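# Move wooden block from bench onto cart floor

## Task

Lift the wooden block from the bench and lay it flat on the cart's floor at the handle end, next to the profiles. The drop flap must stay open, and anything already in its finished state must remain so at the end. Finish with both grippers empty and both hands clear of the cart, having released the block and backed away. The robot must not topple or be left tilted.

## Robot and tools

Robot: a Rainbow Robotics RB-Y1 in a physics simulation. It has a two-wheel drive base with two rear casters, a folding torso (squat, shift, pitch, yaw), a pannable and tiltable head, and two seven-joint arms with parallel grippers. The base is 0.58 m wide, sticks out 0.10 m ahead of the drive axle and 0.57 m behind it, and sweeps a 0.58 m radius when turning on the spot. It cannot move sideways. Each wrist has a camera case that juts to one side and can catch on things. Loose objects may occasionally get a brief nudge.

Frames: all positions are in metres. In the base frame the origin is on the floor between the drive wheels, with x forward, y to the left and z up. The printed left_hand and right_hand points sit between the finger pads, 0.03 m short of the tips. Fingers point along the hand's -z axis and close along its x axis. The odometry frame is the base frame as it was at the start. base_odometry counts wheel turns only, so slips and bumps distort it. Heading is in rad, positive to the left.

move runs one action and returns the state plus any requested images. Allowed combinations are: base and/or joints, optionally with min_time_s or contact_limits; target, alone or with min_time_s; or contact_limits by itself. A call with no action just reports state (and all cameras by default).
- base: a single velocity command {"x_m_s", "turn_rad_s", "for_s"}. x_m_s is forward speed in m/s (0.005 to 1.5 in either direction, or 0). turn_rad_s is left-positive (0.02 to 1.509, or 0). for_s is 0.1 to 5 s. Omitted speeds are 0. Acceleration is about 0.4 m/s², coasting to rest can take up to about 3 s, and distance is roughly speed × for_s.
- joints: absolute targets keyed by joint name, in rad (grippers in m). Ranges: torso_squat_rad 0 to 1.2; torso_shift_rad -0.3 to 0.6; torso_pitch_rad -0.2 to 1.4 (positive leans forward); torso_yaw_rad -1.5 to 1.5 (left-positive; raise both arms out by at least 0.2 rad first). Shoulder pitch ±2.356 (negative swings the arm forward and up). left_shoulder_roll_rad 0 to 3.141 and right_shoulder_roll_rad -3.141 to 0 (both lift outward). Shoulder yaw ±2.094. Elbow -2.617 to 0.01 (negative bends). Forearm roll ±3.141. Wrist pitch -1.57 to 1.919. Hand roll ±2.705. Gripper opening 0 to 0.1 m. head_pan_rad ±0.523 (left-positive); head_tilt_rad -0.35 to 1.57 (positive looks down). The torso also has combined limits: squat+shift<=1.52, squat-shift+pitch<=1.57, shift+0.5pitch-0.4squat<=0.7 and shift+0.3pitch-0.5squat<=0.39. Commands that break these stop partway with status off_target.
- target: an absolute hand pose for one arm: side ("left"/"right"), x, y, z in the base frame (-3 to 3 m), and quat_wxyz in the form the hand lines print. It is solved once into joint angles, so the path arcs. Chain several short poses for straighter travel. It is refused if an earlier move is still running.
- min_time_s: 0.1 to 8, the shortest duration for the arm, head and torso motions in that action.
- contact_limits: gripper current cap in mA, 200 to 672.5 (the default). It persists until changed and scales grip force.
- cameras: list from head_camera, left_wrist_camera, right_wrist_camera, all. blocking false returns after about 0.5 s while motion continues.

wait(seconds 0 to 10) lets time pass and returns early once motions settle. stop brakes everything that is still moving. zoom_image(camera, region [x0,y0,x1,y1], at most 504×504 px) enlarges part of that camera's latest image. read_manual gives only licence text. finished_scene(scene) ends the current scene; make no further calls after it in that reply.

Results: base_status, joint_status, left_hand_status and right_hand_status report done, moving, off_target, reached, short, refused, not_followed, or stops (contact_stop, time_out, limit_stop_at_<name>, torque_fault, limit_stop_at_motor_heat). After an unrequested stop, the rest of that reply's move/wait/finished_scene calls are skipped, and the affected joint group holds where it ended. lidar_m gives 12 distances in 30° sectors going counter-clockwise from straight ahead (4th left, 7th behind, 10th right), measured at 0.23 m height. motor_effort is wheel load in %; at rest it is normally under 30, and higher values mean the base is pushing on something. wheel_motors_off=1 means the wheels have cut out for 2 s. Also reported: joint and external torques, wrist force and torque (raw, with offset), and motor temperatures. MOTOR HOT appears at 65 °C, and the arm brakes at 80 °C.

Gripping: command an opening at least 0.005 m narrower than the object. off_target or done both count as a normal hold. Arm rating is 3 kg.

Avoid: hard arm-on-arm contact or squeezing the other arm's fingers, which can end the scene. Avoid ramming furniture, fast bending or stopping while the arms reach forward or carry a load, and hands or body catching on edges while driving, since all of these can tip the robot. Avoid joint torque reaching its load limit (a 10 s torque fault) and overheating from stretched or pushing arms. Do not drop the block from height or release it while it moves. Lower it, open the gripper, then withdraw the hands and back off.

Each tool is called after "Request:" by a JSON object that holds its "op" and its "data", one argument or row to a line.

## Session

Request:
{"op": "move", "data": {
  "joints": {"head_pan_rad":0.45,"head_tilt_rad":0.6},
  "cameras": ["head_camera"]
}}

Request:
{"op": "move", "data": {
  "joints": {"head_pan_rad":-0.4,"head_tilt_rad":0.7},
  "cameras": ["head_camera"]
}}

Scene clock: 0.97 s.
Joint torques (N m): left_arm=[-1.64 -0.76 0.52 -0.61 -0.05 -0.69 -0.06] | right_arm=[-3.78 -0.54 -0.92 -1.4 -0.14 -0.55 0.1]
External joint torques (N m): left_arm=[-0.26 -0.91 0.5 -0.06 -0.06 -0.27 -0.05] | right_arm=[-0.18 0.58 -0.88 0.23 -0.2 0.05 0.09]
Motor temperatures (°C): left_arm=[30 28 31 35 34 32 37] | right_arm=[34 30 32 30 35 36 34]
Wrist force (N): left_arm=[0.1 1.5 -7.6] | right_arm=[-2.4 0.8 -4.6]
Wrist torque (N m): left_arm=[-0.34 0.16 0.07] | right_arm=[-0.05 -0.08 -0.11]
Wrist force, peak (N): left_arm=[0.1 1.6 -7.9] | right_arm=[-2.9 0.8 -5.4]
move: done
base_odometry: x=+0.000 y=+0.000 heading=+0.000
lidar_m: 0.74 1.02 1.57 4.56 1.53 1.08 1.02 1.08 1.44 3.61 1.10 0.78
base_status: not commanded
joint_positions: torso_squat_rad=+0.350 torso_shift_rad=+0.000 torso_pitch_rad=+0.000 torso_yaw_rad=+0.000 left_shoulder_pitch_rad=+0.037 left_shoulder_roll_rad=+0.004 left_shoulder_yaw_rad=-0.043 left_elbow_rad=-0.196 left_forearm_roll_rad=-0.014 left_wrist_pitch_rad=+0.002 left_hand_roll_rad=+0.027 left_gripper_m=+0.099 right_shoulder_pitch_rad=-0.040 right_shoulder_roll_rad=-0.021 right_shoulder_yaw_rad=-0.018 right_elbow_rad=-0.235 right_forearm_roll_rad=+0.049 right_wrist_pitch_rad=-0.014 right_hand_roll_rad=+0.035 right_gripper_m=+0.099 head_pan_rad=+0.450 head_tilt_rad=+0.600
joint_status: all done
wheel_motors_off: 0
motor_effort: left_wheel=-1(1) right_wheel=+1(2)
chest: x=-0.2280 y=+0.0001 z=+1.2475 quat_wxyz=(+1.000, +0.000, +0.000, +0.000)
left_hand: x=-0.1598 y=+0.2200 z=+0.5653 quat_wxyz=(+0.997, +0.000, -0.079, -0.009)
right_hand: x=-0.0823 y=-0.2360 z=+0.5770 quat_wxyz=(+0.989, -0.016, -0.142, +0.041)
head_camera: T_world_to_cam=[[0.43639, -0.89921, -0.0314, 0.13449], [-0.47656, -0.20139, -0.85576, 1.19223], [0.76319, 0.38841, -0.51641, 0.84981]] pos_world=[-0.13909, 0.03096, 1.46335]

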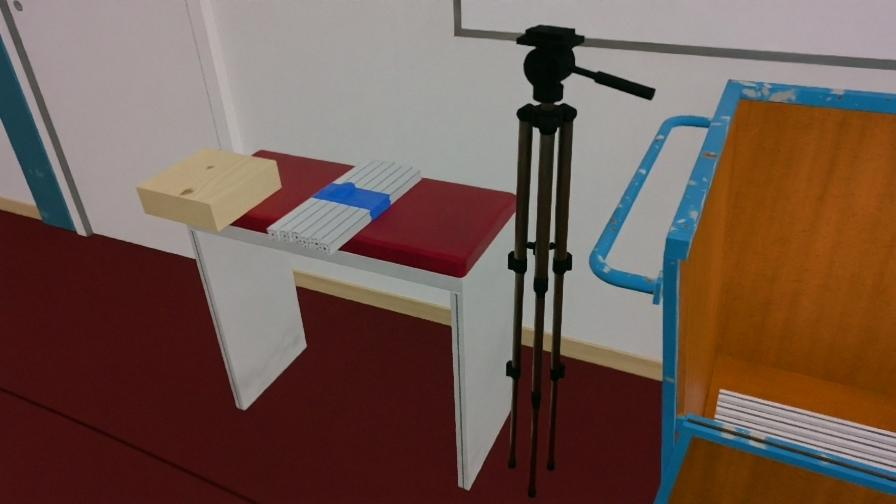

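Scene clock: 2.20 s.
Joint torques (N m): left_arm=[-1.51 -0.97 0.68 -0.42 -0.04 -0.53 0.15] | right_arm=[-3.77 -0.74 -0.77 -1.54 -0.12 -0.59 -0.02]
External joint torques (N m): left_arm=[-0.13 -1.12 0.67 0.14 -0.04 -0.11 0.16] | right_arm=[-0.17 0.38 -0.73 0.09 -0.18 0.01 -0.03]
Wrist force (N): left_arm=[-0.5 1.5 -7.3] | right_arm=[-2.5 0.7 -4.5]
Wrist torque (N m): left_arm=[-0.34 0.13 0.08] | right_arm=[-0.05 -0.11 -0.09]
Wrist force, peak (N): left_arm=[-0.7 1.3 -8.3] | right_arm=[-2.9 1.1 -5.5]
move: done
base_odometry: x=+0.000 y=+0.000 heading=+0.000
lidar_m: 0.73 1.02 1.57 4.57 1.52 1.09 1.02 1.07 1.44 3.61 1.09 0.78
base_status: not commanded
joint_positions: torso_squat_rad=+0.350 torso_shift_rad=+0.000 torso_pitch_rad=+0.000 torso_yaw_rad=+0.000 left_shoulder_pitch_rad=+0.037 left_shoulder_roll_rad=+0.004 left_shoulder_yaw_rad=-0.043 left_elbow_rad=-0.196 left_forearm_roll_rad=-0.014 left_wrist_pitch_rad=+0.002 left_hand_roll_rad=+0.027 left_gripper_m=+0.099 right_shoulder_pitch_rad=-0.040 right_shoulder_roll_rad=-0.021 right_shoulder_yaw_rad=-0.018 right_elbow_rad=-0.235 right_forearm_roll_rad=+0.049 right_wrist_pitch_rad=-0.014 right_hand_roll_rad=+0.035 right_gripper_m=+0.099 head_pan_rad=-0.400 head_tilt_rad=+0.700
joint_status: all done
wheel_motors_off: 0
motor_effort: left_wheel=+0(1) right_wheel=+0(2)
chest: x=-0.2280 y=+0.0001 z=+1.2475 quat_wxyz=(+1.000, +0.000, +0.000, +0.000)
left_hand: x=-0.1598 y=+0.2200 z=+0.5653 quat_wxyz=(+0.997, +0.000, -0.079, -0.009)
right_hand: x=-0.0823 y=-0.2360 z=+0.5770 quat_wxyz=(+0.989, -0.016, -0.142, +0.041)
head_camera: T_world_to_cam=[[-0.39041, -0.92011, -0.03144, -0.03579], [-0.54205, 0.25733, -0.79998, 1.09791], [0.74416, -0.29527, -0.59921, 0.96585]] pos_world=[-0.13759, -0.03027, 1.45592]

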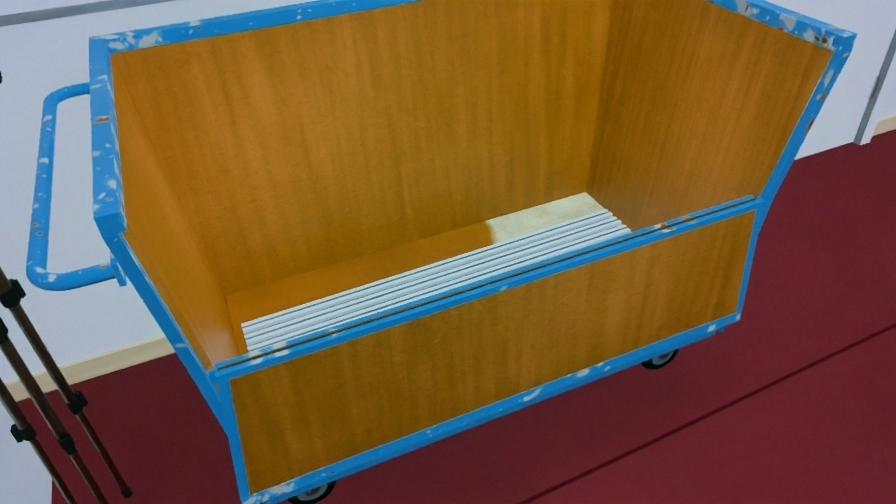

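Request:
{"op": "move", "data": {
  "base": {"turn_rad_s":0.8,"for_s":1.9635},
  "joints": {"head_pan_rad":-0.4,"head_tilt_rad":0.5,"torso_squat_rad":0.8,"torso_pitch_rad":0.4}
}}

Request:
{"op": "move", "data": {
  "base": {"x_m_s":0.6,"for_s":2.475},
  "joints": {"right_shoulder_pitch_rad":-0.372,"right_shoulder_roll_rad":-0.170,"right_shoulder_yaw_rad":-0.103,"right_elbow_rad":-1.381,"right_forearm_roll_rad":-0.118,"right_wrist_pitch_rad":-0.222,"right_hand_roll_rad":-0.031},
  "min_time_s": 2
}}

Request:
{"op": "move", "data": {
  "base": {"turn_rad_s":-0.8,"for_s":1.9635}
}}

Request:
{"op": "move", "data": {
  "base": {"x_m_s":0.3,"for_s":0.87},
  "cameras": ["head_camera","right_wrist_camera"]
}}

Scene clock: 24.73 s.
Joint torques (N m): left_arm=[8.39 -0.76 1.02 3.78 -0.08 0.16 0.02] | right_arm=[7.42 -0.23 -0.9 2.83 -0.02 0.31 -0.13]
External joint torques (N m): left_arm=[-1.01 -1.04 0.99 0.08 -0.07 -0.21 0] | right_arm=[0.22 0.66 -0.69 0.38 0.01 0.15 -0.13]
Wrist force (N): left_arm=[2.6 1.4 -6.9] | right_arm=[0.1 0.6 -5.1]
Wrist torque (N m): left_arm=[-0.32 0.31 0.07] | right_arm=[-0.06 0.09 -0.08]
Wrist force, peak (N): left_arm=[2.0 1.3 -8.4] | right_arm=[-2.7 1.4 -5.3]
move: done
base_odometry: x=+0.000 y=+0.000 heading=+1.573
lidar_m: 4.37 1.50 1.07 1.03 1.06 1.44 3.74 1.09 0.81 0.75 1.04 1.56
base_status: done (sent for 1.97 of 1.97 s)
joint_positions: torso_squat_rad=+0.800 torso_shift_rad=+0.000 torso_pitch_rad=+0.400 torso_yaw_rad=+0.000 left_shoulder_pitch_rad=+0.037 left_shoulder_roll_rad=+0.004 left_shoulder_yaw_rad=-0.043 left_elbow_rad=-0.196 left_forearm_roll_rad=-0.014 left_wrist_pitch_rad=+0.002 left_hand_roll_rad=+0.027 left_gripper_m=+0.099 right_shoulder_pitch_rad=-0.040 right_shoulder_roll_rad=-0.021 right_shoulder_yaw_rad=-0.018 right_elbow_rad=-0.235 right_forearm_roll_rad=+0.049 right_wrist_pitch_rad=-0.014 right_hand_roll_rad=+0.035 right_gripper_m=+0.099 head_pan_rad=-0.400 head_tilt_rad=+0.500
joint_status: all done
wheel_motors_off: 0
motor_effort: left_wheel=+3(32) right_wheel=+20(51)
chest: x=-0.1075 y=+0.0001 z=+1.0532 quat_wxyz=(+0.980, +0.000, +0.199, +0.000)
left_hand: x=-0.3104 y=+0.2200 z=+0.3983 quat_wxyz=(+0.993, -0.002, +0.120, -0.009)
right_hand: x=-0.2345 y=-0.2360 z=+0.3790 quat_wxyz=(+0.997, -0.008, +0.057, +0.043)
pictures: none

Scene clock: 28.90 s.
Joint torques (N m): left_arm=[8.89 -0.65 0.69 3.83 -0.13 0.19 0.06] | right_arm=[-9.76 -5.39 -3.43 -10.18 -0.1 -1.91 -0.18]
External joint torques (N m): left_arm=[-0.51 -0.94 0.66 0.13 -0.13 -0.18 0.05] | right_arm=[-0.14 -0.76 -1.75 -0.56 -0.33 0.01 -0.23]
Wrist force (N): left_arm=[1.9 1.7 -7.7] | right_arm=[-7.4 0.6 1.1]
Wrist torque (N m): left_arm=[-0.31 0.23 0.13] | right_arm=[-0.13 -0.41 -0.04]
Wrist force, peak (N): left_arm=[2.9 1.4 -8.1] | right_arm=[-8.2 0.5 1.3]
move: done
base_odometry: x=-0.004 y=+1.480 heading=+1.574
lidar_m: 4.11 1.53 1.10 1.05 1.08 1.47 3.87 1.30 1.30 0.92 1.53 2.11
base_status: done (sent for 2.47 of 2.47 s)
joint_positions: torso_squat_rad=+0.800 torso_shift_rad=+0.000 torso_pitch_rad=+0.400 torso_yaw_rad=+0.000 left_shoulder_pitch_rad=+0.037 left_shoulder_roll_rad=+0.004 left_shoulder_yaw_rad=-0.043 left_elbow_rad=-0.196 left_forearm_roll_rad=-0.014 left_wrist_pitch_rad=+0.002 left_hand_roll_rad=+0.027 left_gripper_m=+0.099 right_shoulder_pitch_rad=-0.372 right_shoulder_roll_rad=-0.170 right_shoulder_yaw_rad=-0.103 right_elbow_rad=-1.381 right_forearm_roll_rad=-0.118 right_wrist_pitch_rad=-0.222 right_hand_roll_rad=-0.031 right_gripper_m=+0.099 head_pan_rad=-0.400 head_tilt_rad=+0.500
joint_status: all done
wheel_motors_off: 0
motor_effort: left_wheel=+12(47) right_wheel=-11(59)
chest: x=-0.1075 y=+0.0001 z=+1.0532 quat_wxyz=(+0.980, +0.000, +0.199, +0.000)
left_hand: x=-0.3103 y=+0.2200 z=+0.3983 quat_wxyz=(+0.993, -0.002, +0.120, -0.009)
right_hand: x=+0.4201 y=-0.2649 z=+0.7670 quat_wxyz=(+0.707, +0.001, -0.707, +0.001)
pictures: none

Scene clock: 32.80 s.
Joint torques (N m): left_arm=[8.84 -0.82 0.85 3.66 -0.04 0.21 0.13] | right_arm=[-9.19 -5.57 -3.28 -10.25 -0.14 -1.85 -0.18]
External joint torques (N m): left_arm=[-0.56 -1.1 0.82 -0.04 -0.03 -0.16 0.11] | right_arm=[0.42 -0.94 -1.61 -0.63 -0.36 0.07 -0.23]
Wrist force (N): left_arm=[2.4 1.1 -7.9] | right_arm=[-7.4 1.1 0.9]
Wrist torque (N m): left_arm=[-0.27 0.30 0.09] | right_arm=[-0.22 -0.44 -0.05]
Wrist force, peak (N): left_arm=[2.8 1.8 -8.4] | right_arm=[-7.9 0.4 1.1]
move: done
base_odometry: x=-0.004 y=+1.480 heading=+0.001
lidar_m: 0.90 1.54 2.05 4.13 1.56 1.11 1.05 1.11 1.47 3.70 1.57 1.28
base_status: done (sent for 1.97 of 1.97 s)
joint_positions: torso_squat_rad=+0.800 torso_shift_rad=+0.000 torso_pitch_rad=+0.400 torso_yaw_rad=+0.000 left_shoulder_pitch_rad=+0.037 left_shoulder_roll_rad=+0.004 left_shoulder_yaw_rad=-0.043 left_elbow_rad=-0.196 left_forearm_roll_rad=-0.014 left_wrist_pitch_rad=+0.002 left_hand_roll_rad=+0.027 left_gripper_m=+0.099 right_shoulder_pitch_rad=-0.372 right_shoulder_roll_rad=-0.170 right_shoulder_yaw_rad=-0.103 right_elbow_rad=-1.381 right_forearm_roll_rad=-0.118 right_wrist_pitch_rad=-0.222 right_hand_roll_rad=-0.031 right_gripper_m=+0.099 head_pan_rad=-0.400 head_tilt_rad=+0.500
joint_status: not commanded
wheel_motors_off: 0
motor_effort: left_wheel=+19(38) right_wheel=+1(44)
chest: x=-0.1075 y=+0.0001 z=+1.0532 quat_wxyz=(+0.980, +0.000, +0.199, +0.000)
left_hand: x=-0.3104 y=+0.2200 z=+0.3983 quat_wxyz=(+0.993, -0.002, +0.120, -0.009)
right_hand: x=+0.4201 y=-0.2649 z=+0.7670 quat_wxyz=(+0.707, +0.001, -0.707, +0.001)
pictures: none

Scene clock: 34.73 s.
Joint torques (N m): left_arm=[9.35 -0.75 0.83 3.58 -0.17 0.2 0.02] | right_arm=[-9.59 -5.09 -2.87 -10.25 -0.13 -1.91 -0.26]
External joint torques (N m): left_arm=[-0.05 -1.03 0.8 -0.12 -0.16 -0.17 0.01] | right_arm=[0.03 -0.46 -1.2 -0.63 -0.35 0.01 -0.31]
Wrist force (N): left_arm=[1.9 1.3 -7.7] | right_arm=[-7.5 1.0 0.7]
Wrist torque (N m): left_arm=[-0.32 0.21 0.08] | right_arm=[-0.19 -0.45 -0.06]
Wrist force, peak (N): left_arm=[2.4 1.2 -8.3] | right_arm=[-7.6 0.4 1.2]
move: done
base_odometry: x=+0.256 y=+1.480 heading=+0.000
lidar_m: 0.65 1.26 1.67 4.13 1.94 1.38 1.30 1.38 1.83 2.10 1.12 0.67
base_status: done (sent for 0.87 of 0.87 s)
joint_positions: torso_squat_rad=+0.800 torso_shift_rad=+0.000 torso_pitch_rad=+0.400 torso_yaw_rad=+0.000 left_shoulder_pitch_rad=+0.037 left_shoulder_roll_rad=+0.004 left_shoulder_yaw_rad=-0.043 left_elbow_rad=-0.196 left_forearm_roll_rad=-0.014 left_wrist_pitch_rad=+0.002 left_hand_roll_rad=+0.027 left_gripper_m=+0.099 right_shoulder_pitch_rad=-0.372 right_shoulder_roll_rad=-0.170 right_shoulder_yaw_rad=-0.103 right_elbow_rad=-1.381 right_forearm_roll_rad=-0.118 right_wrist_pitch_rad=-0.222 right_hand_roll_rad=-0.031 right_gripper_m=+0.099 head_pan_rad=-0.400 head_tilt_rad=+0.500
joint_status: not commanded
wheel_motors_off: 0
motor_effort: left_wheel=-6(49) right_wheel=+9(38)
chest: x=-0.1074 y=+0.0001 z=+1.0532 quat_wxyz=(+0.980, +0.000, +0.199, +0.000)
left_hand: x=-0.3103 y=+0.2200 z=+0.3983 quat_wxyz=(+0.993, -0.002, +0.120, -0.009)
right_hand: x=+0.4201 y=-0.2649 z=+0.7670 quat_wxyz=(+0.707, +0.001, -0.707, +0.001)
head_camera: T_world_to_cam=[[-0.36641, -0.92253, 0.12113, -0.15314], [-0.70606, 0.19089, -0.68194, 0.88314], [0.60599, -0.3354, -0.72131, 0.83719]] pos_world=[0.06011, -0.02907, 1.22468]
right_wrist_camera: T_world_to_cam=[[0.02685, -0.02867, -0.99923, 0.74627], [-0.50821, 0.86038, -0.03834, 0.49792], [0.86082, 0.50884, 0.00853, -0.16109]] pos_world=[0.37168, -0.32503, 0.76616]

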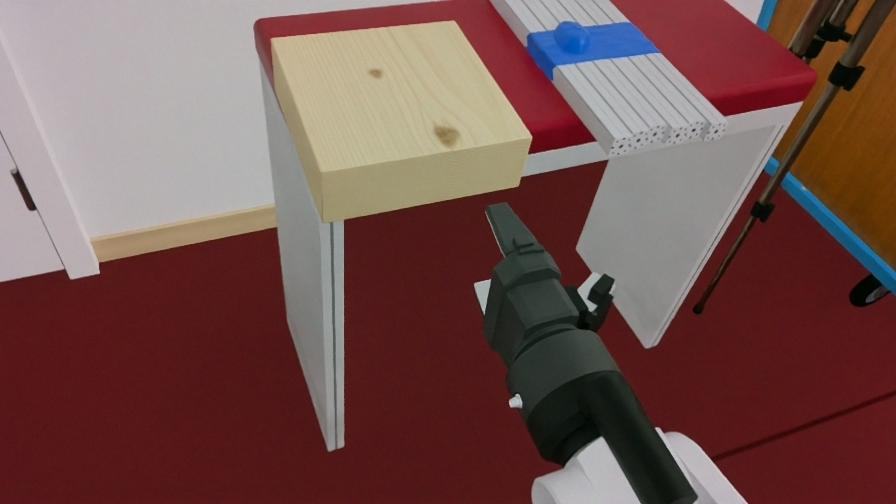

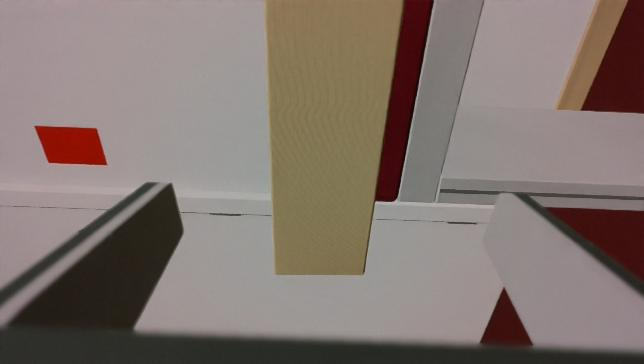

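Request:
{"op": "move", "data": {
  "base": {"x_m_s":0.15,"for_s":0.97}
}}

Request:
{"op": "move", "data": {
  "joints": {"right_gripper_m":0.04}
}}

Request:
{"op": "move", "data": {
  "target": {"side":"right","x":0.42,"y":-0.265,"z":0.86,"quat_wxyz":[0.7071,0,-0.7071,0]},
  "min_time_s": 1.8,
  "cameras": ["head_camera"]
}}

Scene clock: 37.93 s.
Joint torques (N m): left_arm=[8.9 -0.73 0.65 3.63 -0.04 0.18 -0.06] | right_arm=[-9.76 -5.29 -2.81 -10.33 -0.15 -1.92 -0.27]
External joint torques (N m): left_arm=[-0.51 -1.02 0.62 -0.07 -0.03 -0.19 -0.07] | right_arm=[-0.15 -0.66 -1.13 -0.71 -0.37 0 -0.32]
Wrist force (N): left_arm=[1.9 0.9 -6.9] | right_arm=[-7.7 0.5 1.2]
Wrist torque (N m): left_arm=[-0.25 0.22 0.05] | right_arm=[-0.10 -0.45 -0.04]
Wrist force, peak (N): left_arm=[2.8 1.5 -8.3] | right_arm=[-7.9 0.3 1.0]
move: done
base_odometry: x=+0.401 y=+1.480 heading=+0.000
lidar_m: 0.55 1.11 1.50 3.83 2.16 1.53 1.45 1.51 2.03 1.44 1.01 0.51
base_status: done (sent for 0.97 of 0.97 s)
joint_positions: torso_squat_rad=+0.800 torso_shift_rad=+0.000 torso_pitch_rad=+0.400 torso_yaw_rad=+0.000 left_shoulder_pitch_rad=+0.037 left_shoulder_roll_rad=+0.004 left_shoulder_yaw_rad=-0.043 left_elbow_rad=-0.196 left_forearm_roll_rad=-0.014 left_wrist_pitch_rad=+0.002 left_hand_roll_rad=+0.027 left_gripper_m=+0.099 right_shoulder_pitch_rad=-0.372 right_shoulder_roll_rad=-0.170 right_shoulder_yaw_rad=-0.103 right_elbow_rad=-1.381 right_forearm_roll_rad=-0.118 right_wrist_pitch_rad=-0.222 right_hand_roll_rad=-0.031 right_gripper_m=+0.099 head_pan_rad=-0.400 head_tilt_rad=+0.500
joint_status: not commanded
wheel_motors_off: 0
motor_effort: left_wheel=-9(23) right_wheel=+7(33)
chest: x=-0.1074 y=+0.0001 z=+1.0532 quat_wxyz=(+0.980, +0.000, +0.199, +0.000)
left_hand: x=-0.3103 y=+0.2200 z=+0.3983 quat_wxyz=(+0.993, -0.002, +0.120, -0.009)
right_hand: x=+0.4201 y=-0.2649 z=+0.7670 quat_wxyz=(+0.707, +0.001, -0.707, +0.001)
pictures: none

Scene clock: 39.10 s.
Joint torques (N m): left_arm=[8.84 -0.68 0.73 3.66 -0.12 0.21 0] | right_arm=[-9.53 -5.25 -3.23 -10.39 0 -1.95 -0.09]
External joint torques (N m): left_arm=[-0.57 -0.96 0.7 -0.04 -0.11 -0.16 -0.02] | right_arm=[0.09 -0.62 -1.56 -0.77 -0.22 -0.03 -0.14]
Wrist force (N): left_arm=[2.0 1.6 -7.4] | right_arm=[-6.7 1.0 0.9]
Wrist torque (N m): left_arm=[-0.32 0.23 0.07] | right_arm=[-0.19 -0.46 -0.22]
Wrist force, peak (N): left_arm=[2.6 1.6 -8.2] | right_arm=[-8.3 0.8 0.3]
move: off_target
base_odometry: x=+0.401 y=+1.480 heading=+0.000
lidar_m: 0.56 1.10 1.48 3.85 2.14 1.53 1.46 1.52 2.02 1.45 1.02 0.51
base_status: not commanded
joint_positions: torso_squat_rad=+0.800 torso_shift_rad=+0.000 torso_pitch_rad=+0.400 torso_yaw_rad=+0.000 left_shoulder_pitch_rad=+0.037 left_shoulder_roll_rad=+0.004 left_shoulder_yaw_rad=-0.043 left_elbow_rad=-0.196 left_forearm_roll_rad=-0.014 left_wrist_pitch_rad=+0.002 left_hand_roll_rad=+0.027 left_gripper_m=+0.099 right_shoulder_pitch_rad=-0.372 right_shoulder_roll_rad=-0.170 right_shoulder_yaw_rad=-0.103 right_elbow_rad=-1.381 right_forearm_roll_rad=-0.118 right_wrist_pitch_rad=-0.222 right_hand_roll_rad=-0.031 right_gripper_m=+0.075 head_pan_rad=-0.400 head_tilt_rad=+0.500
joint_status: right_gripper_m off_target (ended at +0.075, target +0.040)
wheel_motors_off: 0
motor_effort: left_wheel=-9(10) right_wheel=+8(9)
chest: x=-0.1074 y=+0.0001 z=+1.0532 quat_wxyz=(+0.980, +0.000, +0.199, +0.000)
left_hand: x=-0.3103 y=+0.2200 z=+0.3983 quat_wxyz=(+0.993, -0.002, +0.120, -0.009)
right_hand: x=+0.4201 y=-0.2649 z=+0.7670 quat_wxyz=(+0.707, +0.001, -0.707, +0.001)
pictures: none

Scene clock: 41.23 s.
Joint torques (N m): left_arm=[8.87 -0.85 0.83 3.69 -0.1 0.1 -0.03] | right_arm=[-20.94 -4.2 -5.39 -25.34 -0.73 -9.43 -0.41]
External joint torques (N m): left_arm=[-0.55 -1.14 0.79 -0.02 -0.09 -0.28 -0.04] | right_arm=[-11.79 0.22 -3.57 -15.15 -0.98 -7.51 -0.46]
Wrist force (N): left_arm=[3.0 1.3 -7.9] | right_arm=[-28.6 1.4 0.1]
Wrist torque (N m): left_arm=[-0.29 0.34 0.08] | right_arm=[-0.16 1.93 0.34]
Wrist force, peak (N): left_arm=[2.8 1.2 -8.2] | right_arm=[-32.6 1.3 -0.4]
move: done
base_odometry: x=+0.401 y=+1.480 heading=+0.000
lidar_m: 0.56 1.10 1.50 3.84 2.15 1.53 1.46 1.51 2.04 1.46 1.03 0.51
base_status: not commanded
joint_positions: torso_squat_rad=+0.800 torso_shift_rad=+0.000 torso_pitch_rad=+0.401 torso_yaw_rad=+0.000 left_shoulder_pitch_rad=+0.037 left_shoulder_roll_rad=+0.004 left_shoulder_yaw_rad=-0.043 left_elbow_rad=-0.196 left_forearm_roll_rad=-0.014 left_wrist_pitch_rad=+0.002 left_hand_roll_rad=+0.027 left_gripper_m=+0.099 right_shoulder_pitch_rad=-0.314 right_shoulder_roll_rad=-0.165 right_shoulder_yaw_rad=-0.137 right_elbow_rad=-1.797 right_forearm_roll_rad=-0.122 right_wrist_pitch_rad=+0.148 right_hand_roll_rad=-0.029 right_gripper_m=+0.074 head_pan_rad=-0.400 head_tilt_rad=+0.500
joint_status: all done
wheel_motors_off: 0
motor_effort: left_wheel=-9(9) right_wheel=+7(10)
chest: x=-0.1071 y=+0.0000 z=+1.0531 quat_wxyz=(+0.980, +0.000, +0.199, +0.000)
left_hand: x=-0.3105 y=+0.2201 z=+0.3984 quat_wxyz=(+0.993, -0.002, +0.121, -0.008)
right_hand: x=+0.4193 y=-0.2655 z=+0.8559 quat_wxyz=(+0.710, +0.000, -0.704, +0.000)
right_hand_status: reached (checked arc that bows 5 mm and turns the hand up to 2 deg, planned for 1.8 s): 4 mm and 0.4 deg off.
head_camera: T_world_to_cam=[[-0.36626, -0.92259, 0.12119, -0.15315], [-0.70656, 0.19099, -0.68139, 0.88267], [0.6055, -0.3352, -0.72181, 0.83743]] pos_world=[0.06051, -0.02917, 1.22448]

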